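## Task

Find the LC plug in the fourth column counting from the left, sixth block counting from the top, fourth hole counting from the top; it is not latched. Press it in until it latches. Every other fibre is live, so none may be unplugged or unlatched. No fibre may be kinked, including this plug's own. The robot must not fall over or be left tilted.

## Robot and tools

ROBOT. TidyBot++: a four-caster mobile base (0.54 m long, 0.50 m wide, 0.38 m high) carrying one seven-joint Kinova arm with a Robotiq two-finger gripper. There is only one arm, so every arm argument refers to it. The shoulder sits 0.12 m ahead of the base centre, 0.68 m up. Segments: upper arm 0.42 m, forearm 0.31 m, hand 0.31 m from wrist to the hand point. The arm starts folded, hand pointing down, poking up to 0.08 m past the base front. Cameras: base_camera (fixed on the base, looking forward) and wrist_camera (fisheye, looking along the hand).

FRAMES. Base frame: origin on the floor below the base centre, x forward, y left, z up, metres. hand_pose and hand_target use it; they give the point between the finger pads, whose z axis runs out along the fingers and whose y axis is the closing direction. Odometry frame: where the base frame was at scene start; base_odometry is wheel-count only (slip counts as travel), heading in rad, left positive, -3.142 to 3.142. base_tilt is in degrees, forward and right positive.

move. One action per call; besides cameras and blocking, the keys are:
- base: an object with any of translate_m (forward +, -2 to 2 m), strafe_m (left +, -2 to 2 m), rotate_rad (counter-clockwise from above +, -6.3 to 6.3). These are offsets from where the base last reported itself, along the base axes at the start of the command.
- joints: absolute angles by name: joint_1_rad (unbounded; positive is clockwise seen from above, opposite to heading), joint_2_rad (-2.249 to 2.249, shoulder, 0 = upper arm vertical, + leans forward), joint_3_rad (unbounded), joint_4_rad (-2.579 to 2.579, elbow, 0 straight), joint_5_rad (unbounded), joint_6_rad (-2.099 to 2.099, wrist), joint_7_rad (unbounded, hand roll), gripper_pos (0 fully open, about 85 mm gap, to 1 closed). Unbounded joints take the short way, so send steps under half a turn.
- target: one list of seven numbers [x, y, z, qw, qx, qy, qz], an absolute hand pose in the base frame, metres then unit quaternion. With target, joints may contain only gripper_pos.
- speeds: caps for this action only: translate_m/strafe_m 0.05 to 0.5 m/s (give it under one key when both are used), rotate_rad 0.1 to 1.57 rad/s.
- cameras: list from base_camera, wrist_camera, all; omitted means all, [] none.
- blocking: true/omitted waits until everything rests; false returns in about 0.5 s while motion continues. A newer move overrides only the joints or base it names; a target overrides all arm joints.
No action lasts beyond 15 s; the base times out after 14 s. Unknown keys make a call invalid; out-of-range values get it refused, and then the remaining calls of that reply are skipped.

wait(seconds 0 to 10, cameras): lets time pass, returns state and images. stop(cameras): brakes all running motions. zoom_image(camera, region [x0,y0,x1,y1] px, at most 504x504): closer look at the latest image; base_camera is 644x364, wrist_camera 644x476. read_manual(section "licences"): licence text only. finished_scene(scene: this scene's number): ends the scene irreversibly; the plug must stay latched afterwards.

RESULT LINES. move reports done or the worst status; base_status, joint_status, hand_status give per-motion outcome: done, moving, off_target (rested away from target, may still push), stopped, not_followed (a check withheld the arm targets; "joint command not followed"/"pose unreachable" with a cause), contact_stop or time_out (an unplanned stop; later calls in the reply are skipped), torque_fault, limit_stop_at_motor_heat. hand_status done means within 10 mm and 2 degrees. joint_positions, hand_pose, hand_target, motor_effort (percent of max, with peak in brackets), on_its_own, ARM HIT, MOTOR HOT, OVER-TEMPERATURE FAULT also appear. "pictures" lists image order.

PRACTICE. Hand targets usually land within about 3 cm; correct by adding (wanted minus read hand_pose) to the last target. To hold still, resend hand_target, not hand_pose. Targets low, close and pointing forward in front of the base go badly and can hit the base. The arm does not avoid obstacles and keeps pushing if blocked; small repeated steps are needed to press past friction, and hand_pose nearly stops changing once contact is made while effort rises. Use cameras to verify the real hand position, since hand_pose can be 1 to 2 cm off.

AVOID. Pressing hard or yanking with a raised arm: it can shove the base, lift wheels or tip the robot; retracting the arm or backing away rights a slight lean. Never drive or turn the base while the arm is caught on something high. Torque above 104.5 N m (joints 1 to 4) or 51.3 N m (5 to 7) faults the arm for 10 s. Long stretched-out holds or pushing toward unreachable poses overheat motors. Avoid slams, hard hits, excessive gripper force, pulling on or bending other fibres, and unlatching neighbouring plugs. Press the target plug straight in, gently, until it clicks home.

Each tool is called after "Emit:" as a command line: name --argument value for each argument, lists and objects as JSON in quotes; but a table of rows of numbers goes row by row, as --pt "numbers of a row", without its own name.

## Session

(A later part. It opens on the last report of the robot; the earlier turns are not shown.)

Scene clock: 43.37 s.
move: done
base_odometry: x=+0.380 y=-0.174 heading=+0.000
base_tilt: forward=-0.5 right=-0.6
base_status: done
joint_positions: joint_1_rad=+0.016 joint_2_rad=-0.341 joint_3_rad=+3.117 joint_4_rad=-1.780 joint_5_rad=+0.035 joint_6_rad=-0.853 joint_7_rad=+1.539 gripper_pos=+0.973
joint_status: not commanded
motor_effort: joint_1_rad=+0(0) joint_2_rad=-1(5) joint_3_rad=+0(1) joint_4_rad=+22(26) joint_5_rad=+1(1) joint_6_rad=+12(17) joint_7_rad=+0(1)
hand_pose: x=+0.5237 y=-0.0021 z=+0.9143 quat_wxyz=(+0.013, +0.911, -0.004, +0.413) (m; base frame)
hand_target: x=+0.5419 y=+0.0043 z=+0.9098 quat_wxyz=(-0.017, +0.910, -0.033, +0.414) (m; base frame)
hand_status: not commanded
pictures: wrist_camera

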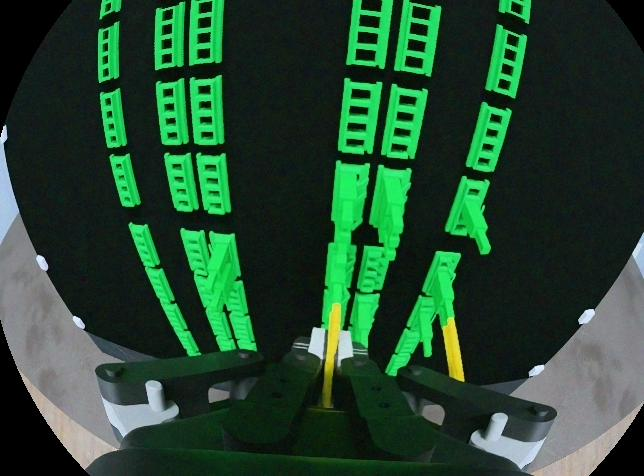

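Emit:
move --base '{"translate_m": -0.022}' --speeds '{"translate_m": 0.08}' --cameras '["wrist_camera"]'

Emit:
zoom_image --camera "wrist_camera" --region '[308, 290, 364, 346]'

Scene clock: 49.63 s.
move: done
base_odometry: x=+0.358 y=-0.174 heading=+0.000
base_tilt: forward=-0.4 right=-0.6
base_status: done
joint_positions: joint_1_rad=+0.016 joint_2_rad=-0.299 joint_3_rad=+3.117 joint_4_rad=-1.771 joint_5_rad=+0.035 joint_6_rad=-0.802 joint_7_rad=+1.539 gripper_pos=+0.973
joint_status: not commanded
motor_effort: joint_1_rad=+0(1) joint_2_rad=-11(13) joint_3_rad=+0(1) joint_4_rad=+20(23) joint_5_rad=+0(1) joint_6_rad=+5(12) joint_7_rad=+0(1)
hand_pose: x=+0.5449 y=-0.0016 z=+0.9138 quat_wxyz=(+0.012, +0.907, -0.004, +0.421) (m; base frame)
hand_target: x=+0.5419 y=+0.0043 z=+0.9098 quat_wxyz=(-0.017, +0.910, -0.033, +0.414) (m; base frame)
hand_status: not commanded
pictures: wrist_camera

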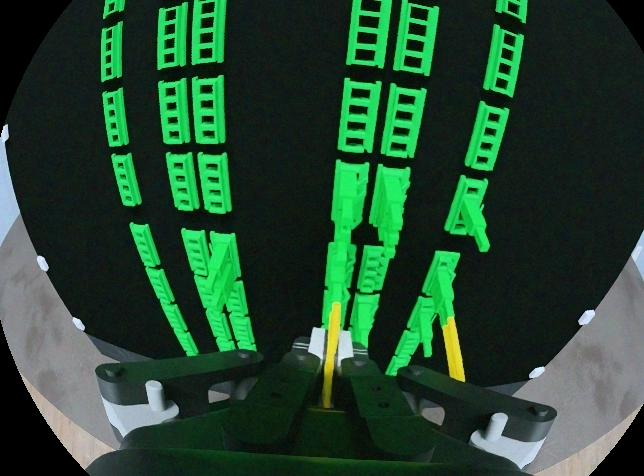

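Scaled by 9.000.

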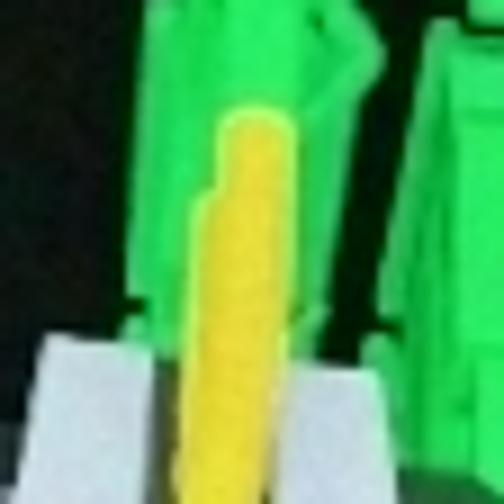

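Emit:
move --joints '{"gripper_pos": 0.96}' --cameras '["wrist_camera"]'

Emit:
zoom_image --camera "wrist_camera" --region '[308, 290, 364, 346]'

Scene clock: 50.53 s.
move: done
base_odometry: x=+0.358 y=-0.174 heading=+0.000
base_tilt: forward=-0.4 right=-0.6
base_status: not commanded
joint_positions: joint_1_rad=+0.016 joint_2_rad=-0.299 joint_3_rad=+3.117 joint_4_rad=-1.771 joint_5_rad=+0.035 joint_6_rad=-0.802 joint_7_rad=+1.539 gripper_pos=+0.960
joint_status: all done
motor_effort: joint_1_rad=-1(1) joint_2_rad=-10(10) joint_3_rad=+0(1) joint_4_rad=+21(21) joint_5_rad=+0(1) joint_6_rad=+6(7) joint_7_rad=+0(1)
hand_pose: x=+0.5449 y=-0.0016 z=+0.9138 quat_wxyz=(+0.012, +0.907, -0.004, +0.421) (m; base frame)
hand_target: x=+0.5419 y=+0.0043 z=+0.9098 quat_wxyz=(-0.017, +0.910, -0.033, +0.414) (m; base frame)
hand_status: not commanded
pictures: wrist_camera

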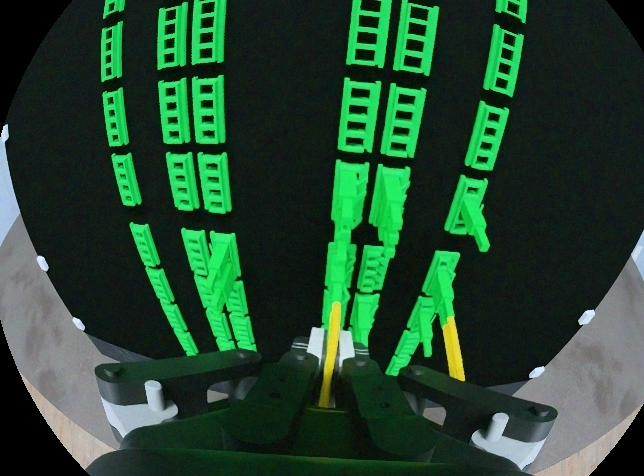

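Scaled by 9.000.

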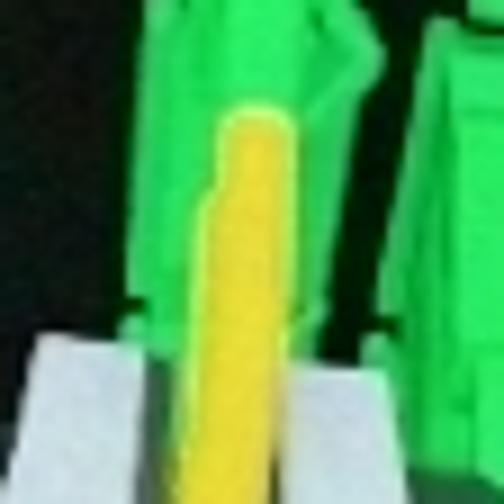

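Emit:
move --base '{"translate_m": 0.004}' --speeds '{"translate_m": 0.05}' --cameras '["wrist_camera"]'

Emit:
zoom_image --camera "wrist_camera" --region '[308, 300, 364, 356]'

Scene clock: 51.73 s.
move: done
base_odometry: x=+0.362 y=-0.174 heading=+0.000
base_tilt: forward=-0.4 right=-0.6
base_status: done
joint_positions: joint_1_rad=+0.016 joint_2_rad=-0.300 joint_3_rad=+3.118 joint_4_rad=-1.771 joint_5_rad=+0.035 joint_6_rad=-0.802 joint_7_rad=+1.539 gripper_pos=+0.960
joint_status: not commanded
motor_effort: joint_1_rad=-1(2) joint_2_rad=-9(12) joint_3_rad=+0(3) joint_4_rad=+21(22) joint_5_rad=+0(1) joint_6_rad=+6(7) joint_7_rad=+0(0)
hand_pose: x=+0.5449 y=-0.0021 z=+0.9139 quat_wxyz=(+0.012, +0.907, -0.004, +0.421) (m; base frame)
hand_target: x=+0.5419 y=+0.0043 z=+0.9098 quat_wxyz=(-0.017, +0.910, -0.033, +0.414) (m; base frame)
hand_status: not commanded
pictures: wrist_camera

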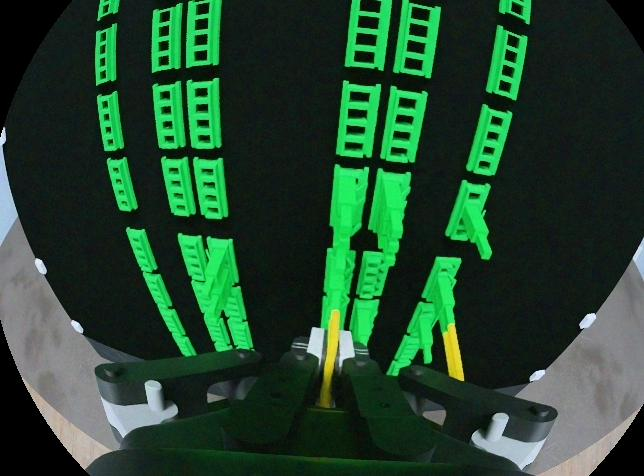

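Scaled by 9.000.

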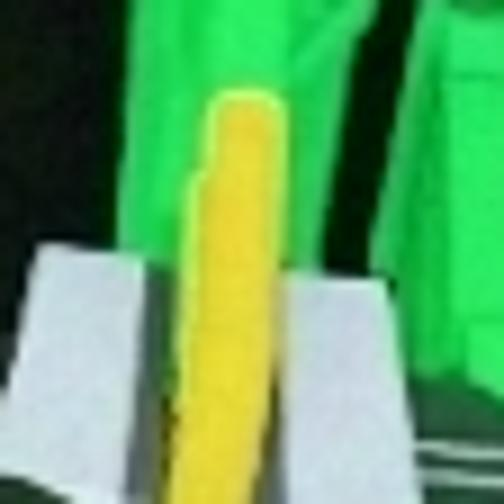

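Emit:
move --base '{"translate_m": 0.003}' --speeds '{"translate_m": 0.05}' --cameras '["wrist_camera"]'

Emit:
zoom_image --camera "wrist_camera" --region '[308, 306, 364, 362]'

Scene clock: 52.60 s.
move: done
base_odometry: x=+0.365 y=-0.173 heading=+0.000
base_tilt: forward=-0.4 right=-0.6
base_status: done
joint_positions: joint_1_rad=+0.016 joint_2_rad=-0.301 joint_3_rad=+3.118 joint_4_rad=-1.771 joint_5_rad=+0.035 joint_6_rad=-0.804 joint_7_rad=+1.539 gripper_pos=+0.960
joint_status: not commanded
motor_effort: joint_1_rad=-1(2) joint_2_rad=-9(10) joint_3_rad=-1(2) joint_4_rad=+21(22) joint_5_rad=-1(1) joint_6_rad=+6(9) joint_7_rad=+0(1)
hand_pose: x=+0.5443 y=-0.0022 z=+0.9139 quat_wxyz=(+0.012, +0.907, -0.004, +0.420) (m; base frame)
hand_target: x=+0.5419 y=+0.0043 z=+0.9098 quat_wxyz=(-0.017, +0.910, -0.033, +0.414) (m; base frame)
hand_status: not commanded
pictures: wrist_camera

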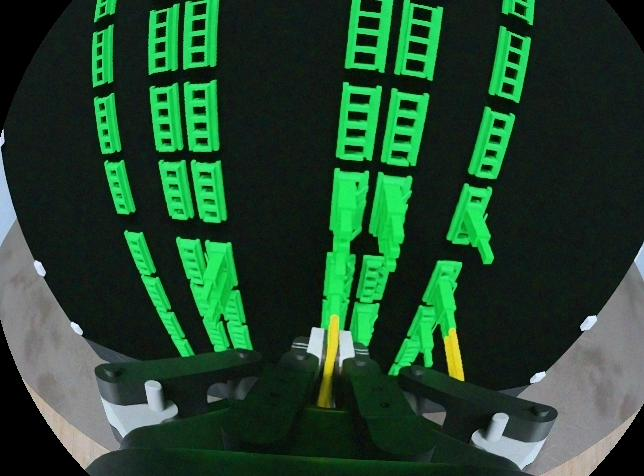

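Scaled by 9.000.

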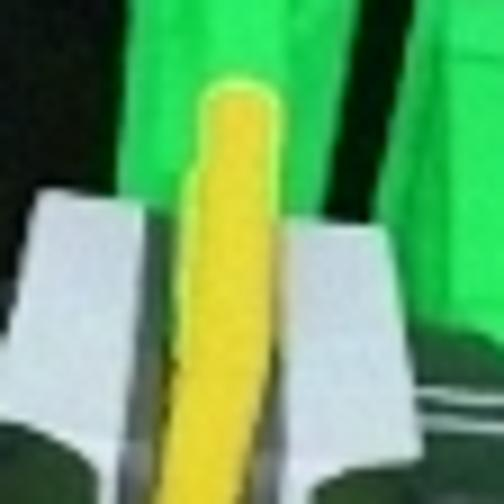

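Emit:
move --base '{"translate_m": 0.004}' --speeds '{"translate_m": 0.05}' --cameras '["wrist_camera"]'

Emit:
zoom_image --camera "wrist_camera" --region '[308, 306, 364, 362]'

Scene clock: 53.63 s.
move: done
base_odometry: x=+0.369 y=-0.173 heading=+0.001
base_tilt: forward=-0.4 right=-0.6
base_status: done
joint_positions: joint_1_rad=+0.016 joint_2_rad=-0.305 joint_3_rad=+3.118 joint_4_rad=-1.771 joint_5_rad=+0.035 joint_6_rad=-0.813 joint_7_rad=+1.539 gripper_pos=+0.960
joint_status: not commanded
motor_effort: joint_1_rad=-1(2) joint_2_rad=-8(9) joint_3_rad=-1(2) joint_4_rad=+20(23) joint_5_rad=+0(1) joint_6_rad=+6(11) joint_7_rad=+0(0)
hand_pose: x=+0.5416 y=-0.0024 z=+0.9136 quat_wxyz=(+0.012, +0.908, -0.005, +0.418) (m; base frame)
hand_target: x=+0.5419 y=+0.0043 z=+0.9098 quat_wxyz=(-0.017, +0.910, -0.033, +0.414) (m; base frame)
hand_status: not commanded
pictures: wrist_camera

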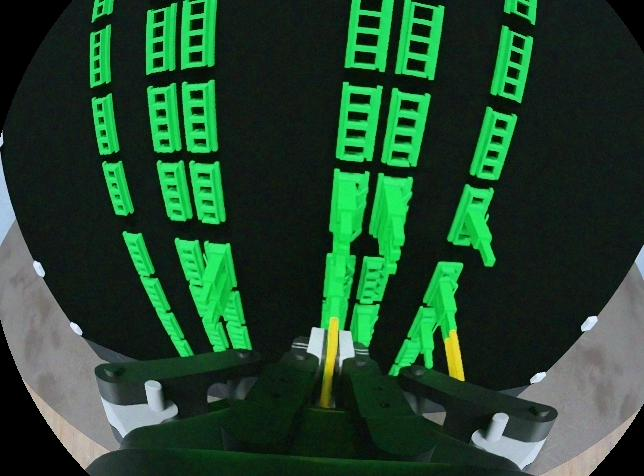

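Scaled by 9.000.

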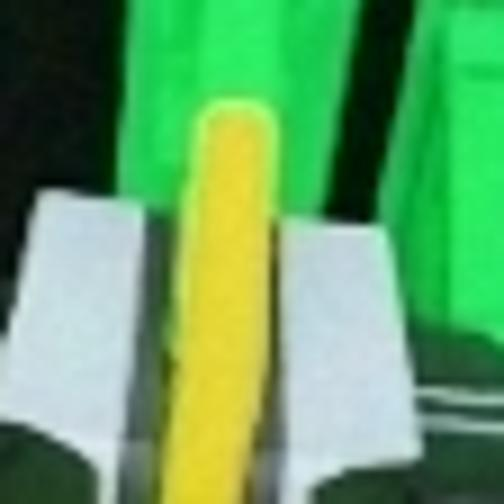

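Emit:
move --base '{"translate_m": 0.004}' --speeds '{"translate_m": 0.05}' --cameras '["wrist_camera"]'

Emit:
zoom_image --camera "wrist_camera" --region '[308, 306, 364, 362]'

Scene clock: 54.50 s.
move: done
base_odometry: x=+0.373 y=-0.173 heading=+0.001
base_tilt: forward=-0.4 right=-0.6
base_status: done
joint_positions: joint_1_rad=+0.016 joint_2_rad=-0.310 joint_3_rad=+3.118 joint_4_rad=-1.771 joint_5_rad=+0.035 joint_6_rad=-0.821 joint_7_rad=+1.539 gripper_pos=+0.960
joint_status: not commanded
motor_effort: joint_1_rad=-1(2) joint_2_rad=-7(8) joint_3_rad=-2(2) joint_4_rad=+21(23) joint_5_rad=-1(1) joint_6_rad=+7(11) joint_7_rad=+0(1)
hand_pose: x=+0.5386 y=-0.0026 z=+0.9136 quat_wxyz=(+0.012, +0.909, -0.005, +0.417) (m; base frame)
hand_target: x=+0.5419 y=+0.0043 z=+0.9098 quat_wxyz=(-0.017, +0.910, -0.033, +0.414) (m; base frame)
hand_status: not commanded
pictures: wrist_camera

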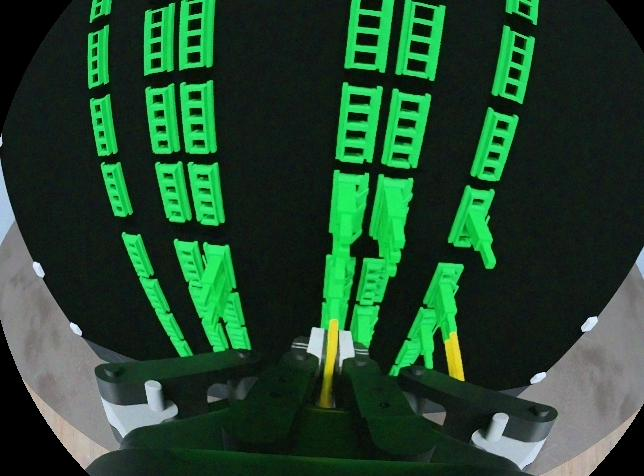

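Scaled by 9.000.

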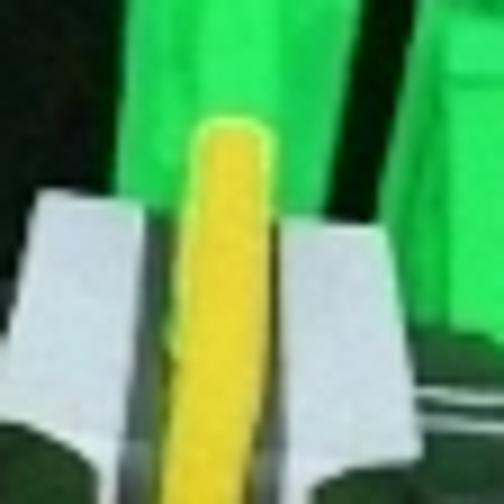

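Emit:
move --base '{"translate_m": 0.004}' --speeds '{"translate_m": 0.05}' --cameras '["wrist_camera"]'

Emit:
zoom_image --camera "wrist_camera" --region '[308, 306, 364, 362]'

Scene clock: 55.33 s.
move: done
base_odometry: x=+0.377 y=-0.173 heading=+0.001
base_tilt: forward=-0.4 right=-0.6
base_status: done
joint_positions: joint_1_rad=+0.016 joint_2_rad=-0.316 joint_3_rad=+3.119 joint_4_rad=-1.772 joint_5_rad=+0.035 joint_6_rad=-0.830 joint_7_rad=+1.539 gripper_pos=+0.960
joint_status: not commanded
motor_effort: joint_1_rad=-1(2) joint_2_rad=-6(7) joint_3_rad=-2(2) joint_4_rad=+21(24) joint_5_rad=-2(2) joint_6_rad=+8(12) joint_7_rad=+0(0)
hand_pose: x=+0.5354 y=-0.0029 z=+0.9136 quat_wxyz=(+0.012, +0.910, -0.005, +0.415) (m; base frame)
hand_target: x=+0.5419 y=+0.0043 z=+0.9098 quat_wxyz=(-0.017, +0.910, -0.033, +0.414) (m; base frame)
hand_status: not commanded
pictures: wrist_camera

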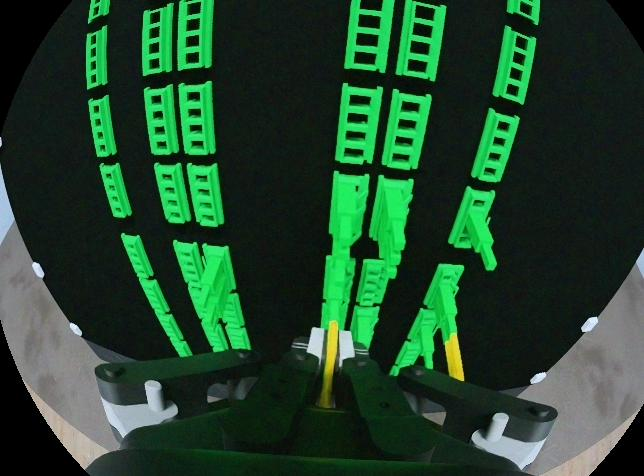

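Scaled by 9.000.

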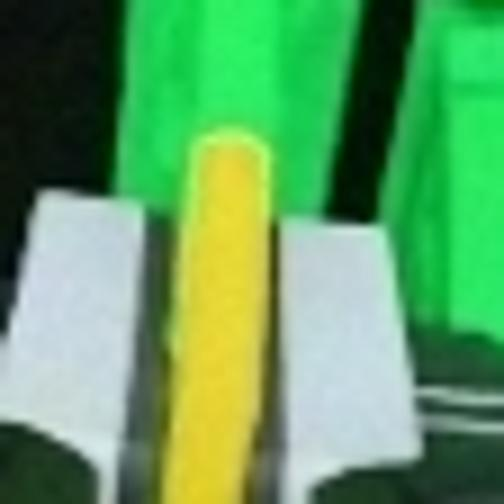

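Emit:
move --base '{"translate_m": 0.004}' --speeds '{"translate_m": 0.05}' --cameras '["wrist_camera"]'

Emit:
zoom_image --camera "wrist_camera" --region '[314, 310, 350, 350]'

Scene clock: 56.50 s.
move: done
base_odometry: x=+0.381 y=-0.173 heading=+0.001
base_tilt: forward=-0.4 right=-0.6
base_status: done
joint_positions: joint_1_rad=+0.016 joint_2_rad=-0.322 joint_3_rad=+3.119 joint_4_rad=-1.773 joint_5_rad=+0.035 joint_6_rad=-0.838 joint_7_rad=+1.539 gripper_pos=+0.960
joint_status: not commanded
motor_effort: joint_1_rad=-1(2) joint_2_rad=-5(6) joint_3_rad=-2(2) joint_4_rad=+22(24) joint_5_rad=-1(2) joint_6_rad=+10(14) joint_7_rad=+0(0)
hand_pose: x=+0.5320 y=-0.0029 z=+0.9135 quat_wxyz=(+0.012, +0.910, -0.005, +0.413) (m; base frame)
hand_target: x=+0.5419 y=+0.0043 z=+0.9098 quat_wxyz=(-0.017, +0.910, -0.033, +0.414) (m; base frame)
hand_status: not commanded
pictures: wrist_camera

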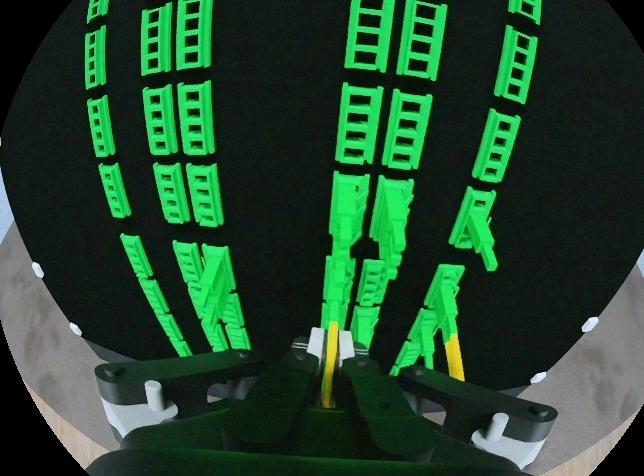

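Scaled by 12.600.

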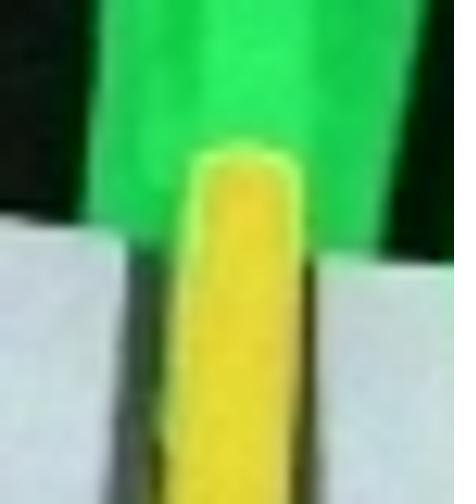

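Emit:
move --base '{"translate_m": 0.004}' --speeds '{"translate_m": 0.05}' --cameras '["wrist_camera"]'

Emit:
zoom_image --camera "wrist_camera" --region '[314, 310, 350, 350]'

Scene clock: 57.53 s.
move: done
base_odometry: x=+0.385 y=-0.173 heading=+0.001
base_tilt: forward=-0.5 right=-0.6
base_status: done
joint_positions: joint_1_rad=+0.016 joint_2_rad=-0.328 joint_3_rad=+3.119 joint_4_rad=-1.775 joint_5_rad=+0.035 joint_6_rad=-0.847 joint_7_rad=+1.539 gripper_pos=+0.960
joint_status: not commanded
motor_effort: joint_1_rad=-2(2) joint_2_rad=-4(5) joint_3_rad=-1(2) joint_4_rad=+22(25) joint_5_rad=-1(2) joint_6_rad=+11(16) joint_7_rad=+0(0)
hand_pose: x=+0.5287 y=-0.0032 z=+0.9131 quat_wxyz=(+0.013, +0.911, -0.006, +0.412) (m; base frame)
hand_target: x=+0.5419 y=+0.0043 z=+0.9098 quat_wxyz=(-0.017, +0.910, -0.033, +0.414) (m; base frame)
hand_status: not commanded
pictures: wrist_camera

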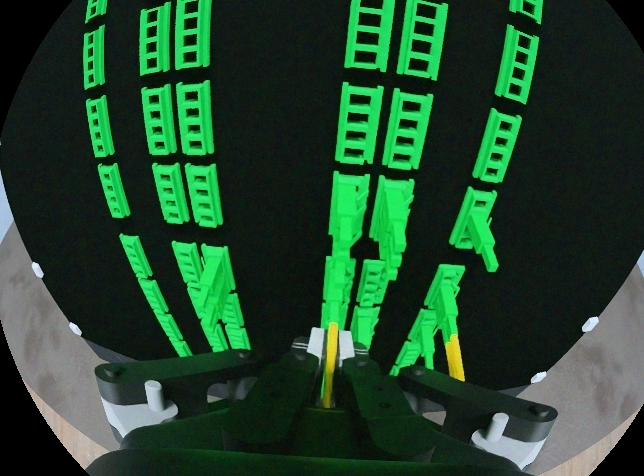

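Scaled by 12.600.

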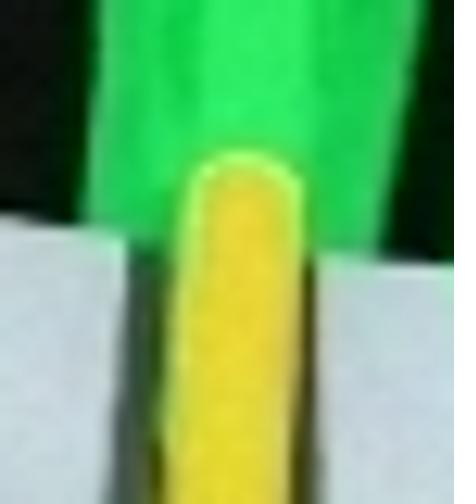

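Emit:
zoom_image --camera "wrist_camera" --region '[306, 330, 356, 410]'

Scaled by 6.300.

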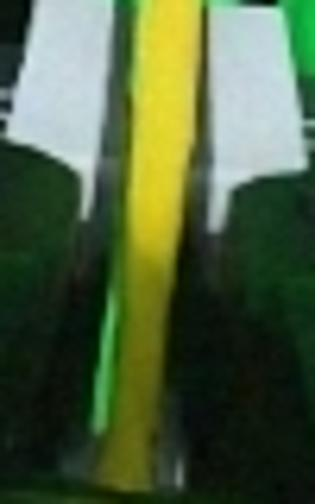

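Emit:
zoom_image --camera "wrist_camera" --region '[318, 316, 346, 346]'

Emit:
zoom_image --camera "wrist_camera" --region '[318, 332, 346, 362]'

Scaled by 16.800.

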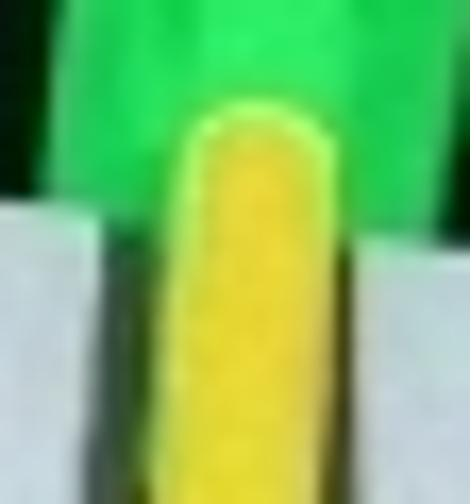

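Scaled by 16.800.

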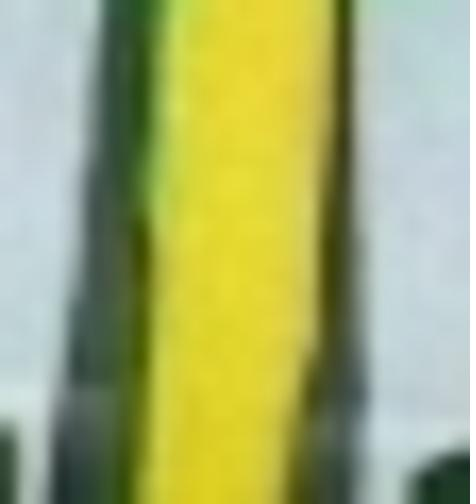

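Emit:
move --base '{"translate_m": 0.004}' --speeds '{"translate_m": 0.05}' --cameras '["wrist_camera"]'

Emit:
zoom_image --camera "wrist_camera" --region '[318, 316, 346, 346]'

Emit:
zoom_image --camera "wrist_camera" --region '[318, 332, 346, 362]'

Scene clock: 60.97 s.
move: done
base_odometry: x=+0.389 y=-0.173 heading=+0.001
base_tilt: forward=-0.4 right=-0.6
base_status: done
joint_positions: joint_1_rad=+0.016 joint_2_rad=-0.334 joint_3_rad=+3.119 joint_4_rad=-1.777 joint_5_rad=+0.035 joint_6_rad=-0.855 joint_7_rad=+1.539 gripper_pos=+0.960
joint_status: not commanded
motor_effort: joint_1_rad=-2(2) joint_2_rad=-2(4) joint_3_rad=-2(2) joint_4_rad=+23(25) joint_5_rad=-1(2) joint_6_rad=+12(17) joint_7_rad=+0(1)
hand_pose: x=+0.5254 y=-0.0033 z=+0.9128 quat_wxyz=(+0.013, +0.912, -0.006, +0.410) (m; base frame)
hand_target: x=+0.5419 y=+0.0043 z=+0.9098 quat_wxyz=(-0.017, +0.910, -0.033, +0.414) (m; base frame)
hand_status: not commanded
pictures: wrist_camera

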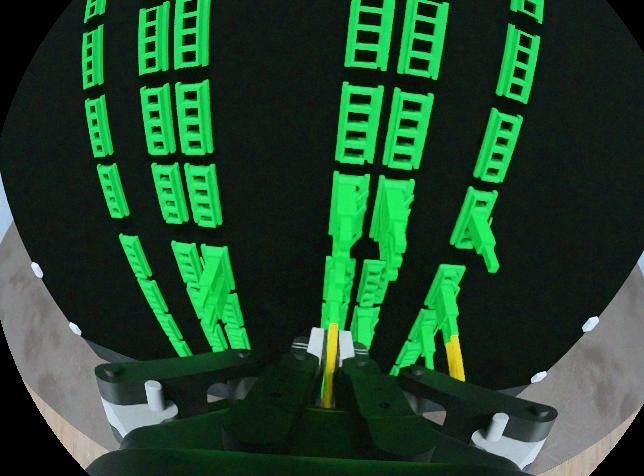

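Scaled by 16.800.

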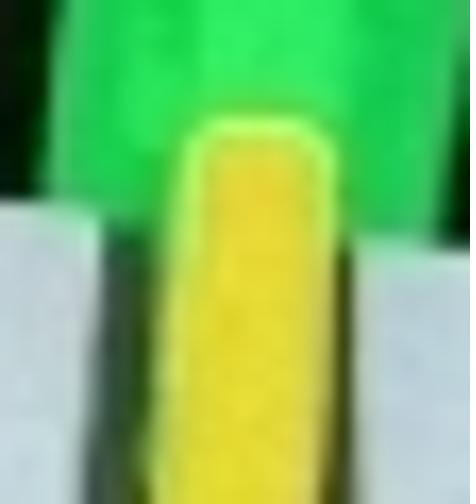

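Scaled by 16.800.

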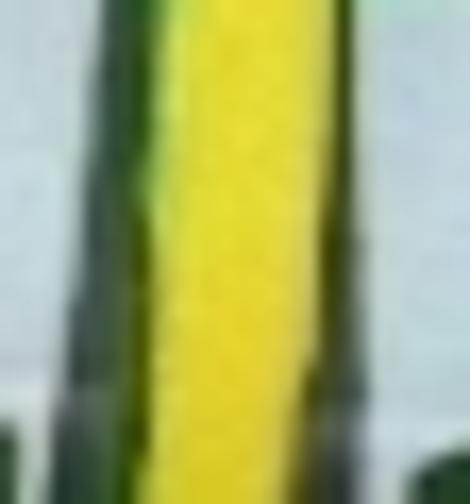

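Emit:
move --base '{"translate_m": 0.005}' --speeds '{"translate_m": 0.05}' --cameras '["wrist_camera"]'

Emit:
zoom_image --camera "wrist_camera" --region '[318, 316, 346, 346]'

Emit:
zoom_image --camera "wrist_camera" --region '[318, 332, 346, 362]'

Scene clock: 62.17 s.
move: done
base_odometry: x=+0.393 y=-0.172 heading=+0.001
base_tilt: forward=-0.4 right=-0.6
base_status: done
joint_positions: joint_1_rad=+0.016 joint_2_rad=-0.341 joint_3_rad=+3.119 joint_4_rad=-1.779 joint_5_rad=+0.035 joint_6_rad=-0.864 joint_7_rad=+1.539 gripper_pos=+0.960
joint_status: not commanded
motor_effort: joint_1_rad=-2(2) joint_2_rad=-1(4) joint_3_rad=-2(3) joint_4_rad=+23(25) joint_5_rad=-1(2) joint_6_rad=+13(18) joint_7_rad=+0(1)
hand_pose: x=+0.5213 y=-0.0035 z=+0.9121 quat_wxyz=(+0.013, +0.913, -0.006, +0.408) (m; base frame)
hand_target: x=+0.5419 y=+0.0043 z=+0.9098 quat_wxyz=(-0.017, +0.910, -0.033, +0.414) (m; base frame)
hand_status: not commanded
pictures: wrist_camera

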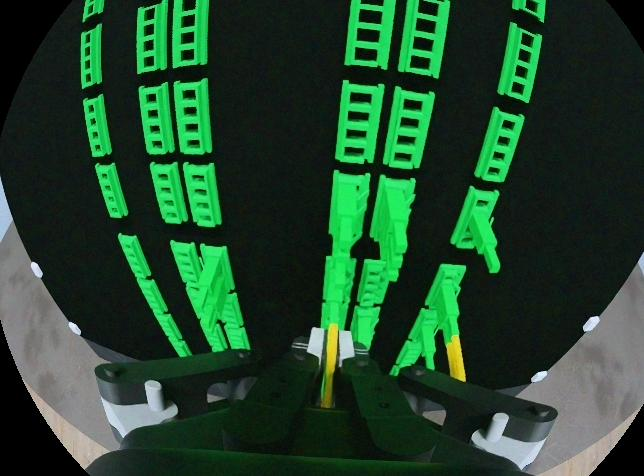

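Scaled by 16.800.

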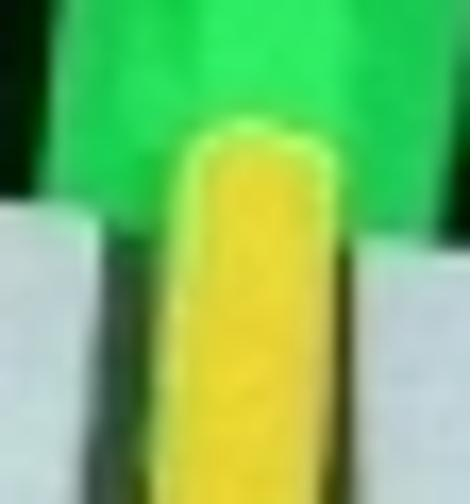

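Scaled by 16.800.

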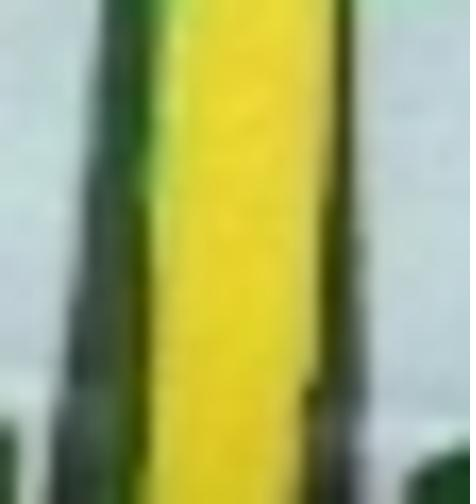

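Emit:
move --base '{"translate_m": 0.005}' --speeds '{"translate_m": 0.05}' --cameras '["wrist_camera"]'

Emit:
zoom_image --camera "wrist_camera" --region '[318, 316, 346, 346]'

Emit:
zoom_image --camera "wrist_camera" --region '[318, 332, 346, 362]'

Scene clock: 64.17 s.
move: done
base_odometry: x=+0.398 y=-0.172 heading=+0.001
base_tilt: forward=-0.5 right=-0.6
base_status: done
joint_positions: joint_1_rad=+0.016 joint_2_rad=-0.343 joint_3_rad=+3.120 joint_4_rad=-1.780 joint_5_rad=+0.035 joint_6_rad=-0.866 joint_7_rad=+1.539 gripper_pos=+0.959
joint_status: not commanded
motor_effort: joint_1_rad=+0(3) joint_2_rad=+0(5) joint_3_rad=+0(3) joint_4_rad=+22(26) joint_5_rad=+0(2) joint_6_rad=+13(18) joint_7_rad=+0(1)
hand_pose: x=+0.5204 y=-0.0037 z=+0.9115 quat_wxyz=(+0.013, +0.913, -0.006, +0.407) (m; base frame)
hand_target: x=+0.5419 y=+0.0043 z=+0.9098 quat_wxyz=(-0.017, +0.910, -0.033, +0.414) (m; base frame)
hand_status: not commanded
pictures: wrist_camera

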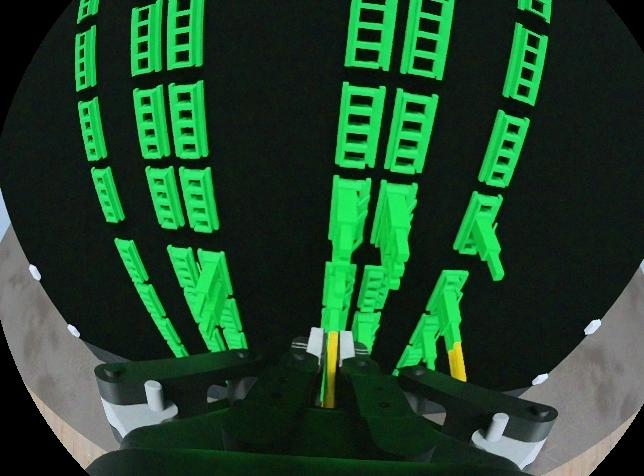

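Scaled by 16.800.

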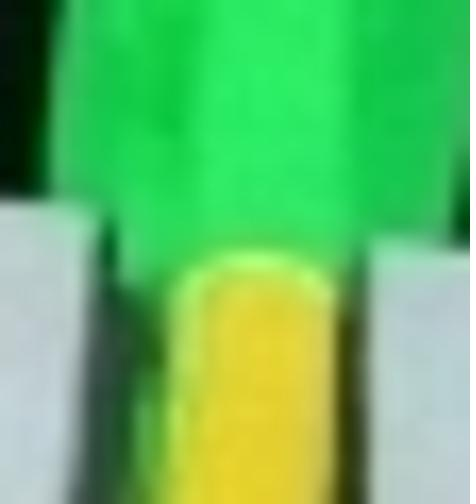

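Scaled by 16.800.

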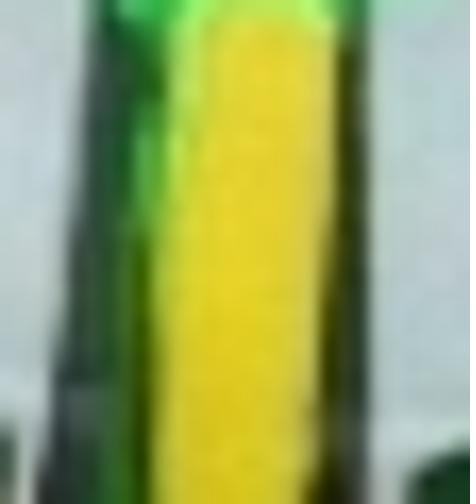

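Emit:
zoom_image --camera "wrist_camera" --region '[304, 300, 360, 356]'

Emit:
move --base '{"translate_m": -0.02}' --speeds '{"translate_m": 0.08}' --cameras '["wrist_camera"]'

Emit:
zoom_image --camera "wrist_camera" --region '[304, 300, 360, 356]'

Scaled by 9.000.

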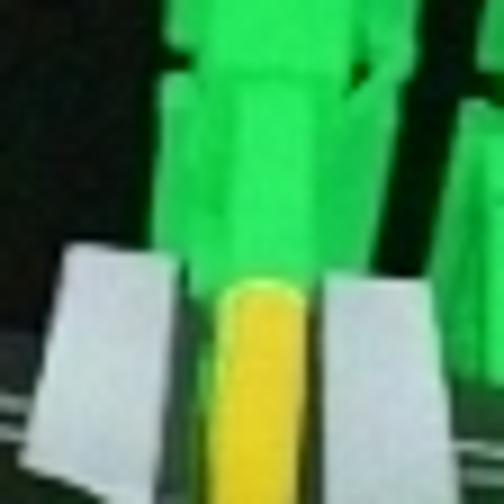

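Scene clock: 72.00 s.
move: done
base_odometry: x=+0.378 y=-0.173 heading=+0.001
base_tilt: forward=-0.4 right=-0.6
base_status: done
joint_positions: joint_1_rad=+0.016 joint_2_rad=-0.308 joint_3_rad=+3.120 joint_4_rad=-1.776 joint_5_rad=+0.035 joint_6_rad=-0.817 joint_7_rad=+1.539 gripper_pos=+0.959
joint_status: not commanded
motor_effort: joint_1_rad=+0(1) joint_2_rad=-8(10) joint_3_rad=+0(1) joint_4_rad=+21(21) joint_5_rad=+0(1) joint_6_rad=+7(12) joint_7_rad=+0(1)
hand_pose: x=+0.5390 y=-0.0033 z=+0.9114 quat_wxyz=(+0.012, +0.909, -0.006, +0.416) (m; base frame)
hand_target: x=+0.5419 y=+0.0043 z=+0.9098 quat_wxyz=(-0.017, +0.910, -0.033, +0.414) (m; base frame)
hand_status: not commanded
pictures: wrist_camera

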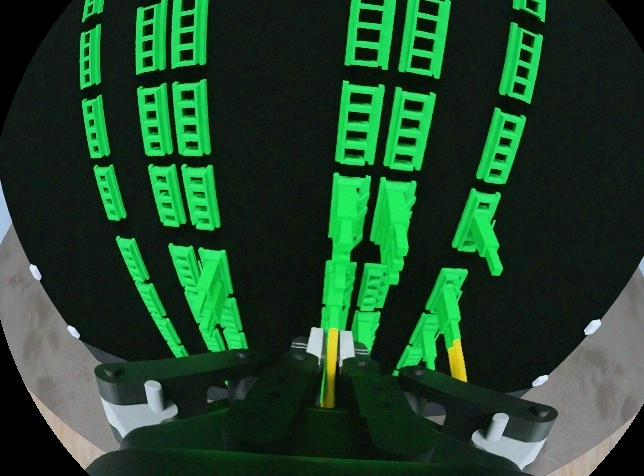

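Scaled by 9.000.

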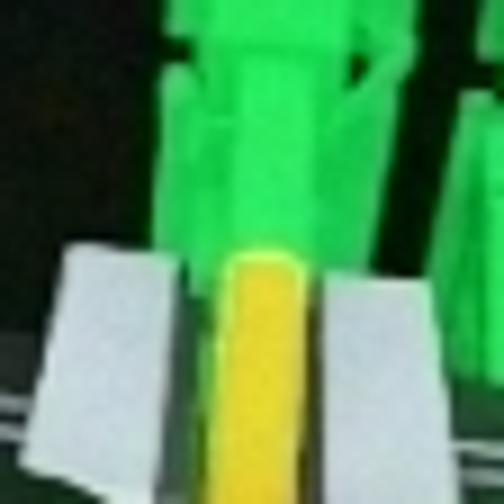

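Emit:
move --joints '{"gripper_pos": 0.9}' --cameras '["wrist_camera"]'

Emit:
zoom_image --camera "wrist_camera" --region '[304, 300, 360, 356]'

Scene clock: 72.83 s.
move: done
base_odometry: x=+0.378 y=-0.173 heading=+0.001
base_tilt: forward=-0.4 right=-0.7
base_status: not commanded
joint_positions: joint_1_rad=+0.015 joint_2_rad=-0.308 joint_3_rad=+3.120 joint_4_rad=-1.776 joint_5_rad=+0.034 joint_6_rad=-0.817 joint_7_rad=+1.539 gripper_pos=+0.900
joint_status: all done
motor_effort: joint_1_rad=+1(3) joint_2_rad=-8(9) joint_3_rad=+1(3) joint_4_rad=+21(21) joint_5_rad=+1(2) joint_6_rad=+6(7) joint_7_rad=+0(0)
hand_pose: x=+0.5390 y=-0.0023 z=+0.9113 quat_wxyz=(+0.011, +0.909, -0.005, +0.416) (m; base frame)
hand_target: x=+0.5419 y=+0.0043 z=+0.9098 quat_wxyz=(-0.017, +0.910, -0.033, +0.414) (m; base frame)
hand_status: not commanded
pictures: wrist_camera

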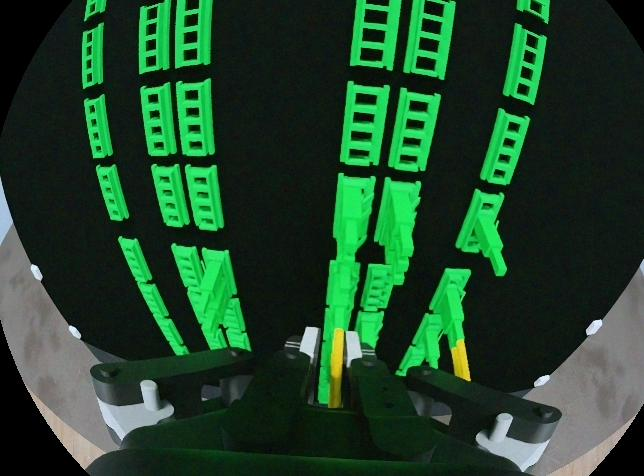

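Scaled by 9.000.

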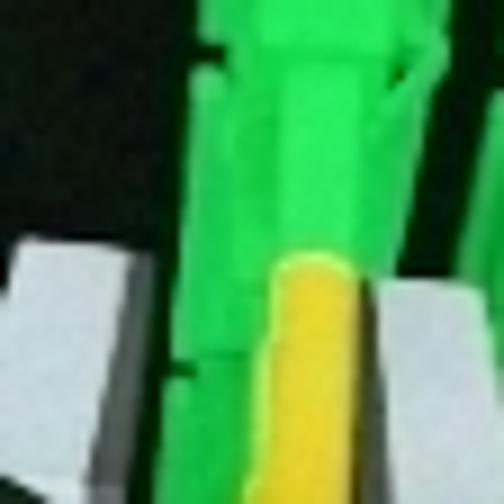

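Emit:
move --base '{"translate_m": -0.03, "strafe_m": -0.002}' --speeds '{"translate_m": 0.08}' --cameras '["wrist_camera"]'

Emit:
zoom_image --camera "wrist_camera" --region '[304, 270, 364, 330]'

Emit:
zoom_image --camera "wrist_camera" --region '[316, 280, 356, 320]'

Scene clock: 74.33 s.
move: done
base_odometry: x=+0.348 y=-0.175 heading=+0.001
base_tilt: forward=-0.4 right=-0.6
base_status: done
joint_positions: joint_1_rad=+0.015 joint_2_rad=-0.305 joint_3_rad=+3.120 joint_4_rad=-1.776 joint_5_rad=+0.034 joint_6_rad=-0.817 joint_7_rad=+1.539 gripper_pos=+0.900
joint_status: not commanded
motor_effort: joint_1_rad=-1(1) joint_2_rad=-9(11) joint_3_rad=-1(2) joint_4_rad=+21(22) joint_5_rad=-1(1) joint_6_rad=+6(7) joint_7_rad=+0(0)
hand_pose: x=+0.5399 y=-0.0022 z=+0.9098 quat_wxyz=(+0.011, +0.910, -0.005, +0.414) (m; base frame)
hand_target: x=+0.5419 y=+0.0043 z=+0.9098 quat_wxyz=(-0.017, +0.910, -0.033, +0.414) (m; base frame)
hand_status: not commanded
pictures: wrist_camera

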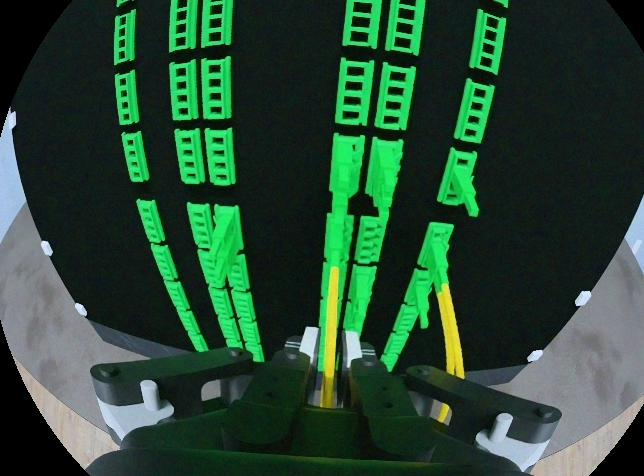

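Scaled by 8.400.

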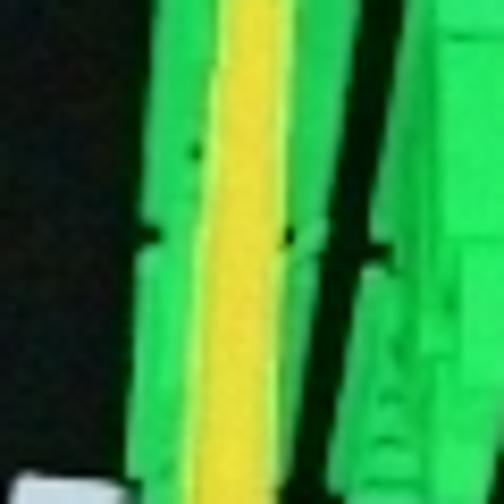

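Scaled by 12.600.

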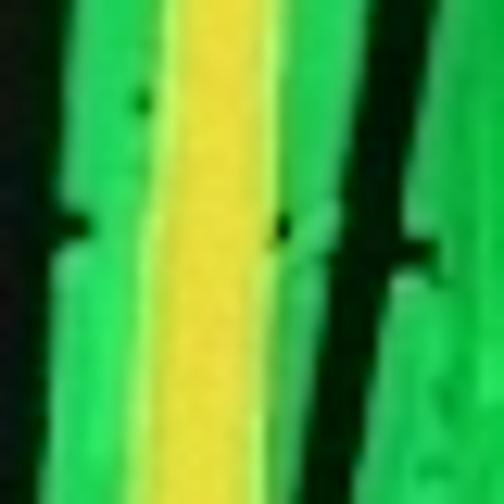

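Emit:
zoom_image --camera "wrist_camera" --region '[312, 254, 352, 304]'

Emit:
zoom_image --camera "wrist_camera" --region '[312, 284, 352, 344]'

Scaled by 10.080.

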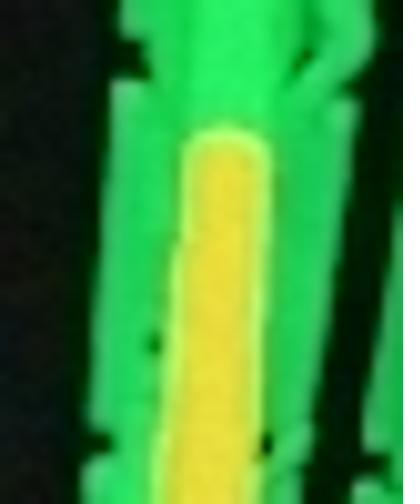

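Scaled by 8.400.

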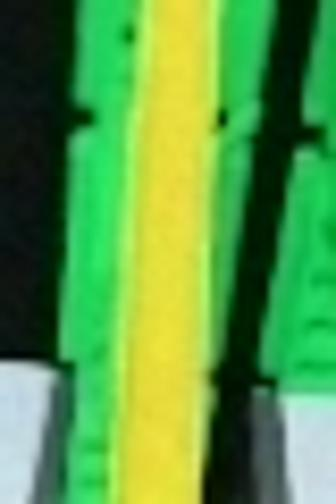

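Emit:
move --base '{"translate_m": -0.13}' --joints '{"gripper_pos": 0.72}' --speeds '{"translate_m": 0.15}' --cameras '["wrist_camera"]'

Emit:
zoom_image --camera "wrist_camera" --region '[290, 90, 470, 270]'

Scene clock: 77.17 s.
move: done
base_odometry: x=+0.218 y=-0.175 heading=+0.001
base_tilt: forward=-0.4 right=-0.6
base_status: done
joint_positions: joint_1_rad=+0.015 joint_2_rad=-0.303 joint_3_rad=+3.120 joint_4_rad=-1.776 joint_5_rad=+0.034 joint_6_rad=-0.817 joint_7_rad=+1.539 gripper_pos=+0.720
joint_status: all done
motor_effort: joint_1_rad=+0(1) joint_2_rad=-9(11) joint_3_rad=+0(1) joint_4_rad=+21(21) joint_5_rad=+0(1) joint_6_rad=+6(7) joint_7_rad=+0(1)
hand_pose: x=+0.5403 y=-0.0023 z=+0.9091 quat_wxyz=(+0.011, +0.911, -0.005, +0.413) (m; base frame)
hand_target: x=+0.5419 y=+0.0043 z=+0.9098 quat_wxyz=(-0.017, +0.910, -0.033, +0.414) (m; base frame)
hand_status: not commanded
pictures: wrist_camera

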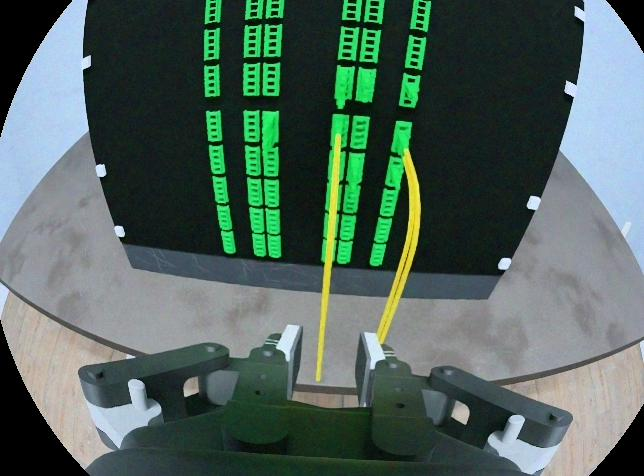

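Scaled by 2.800.

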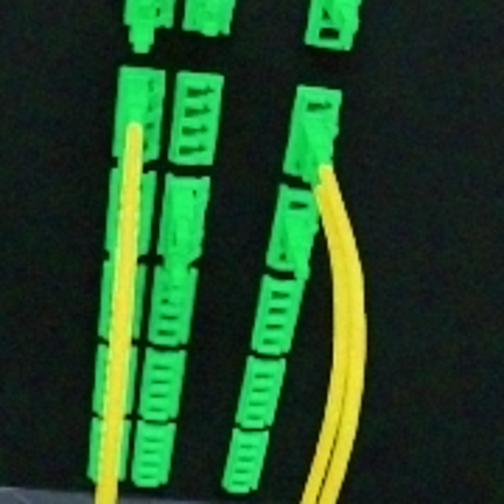

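Emit:
finished_scene --scene 2

The scene is finished: the task was done.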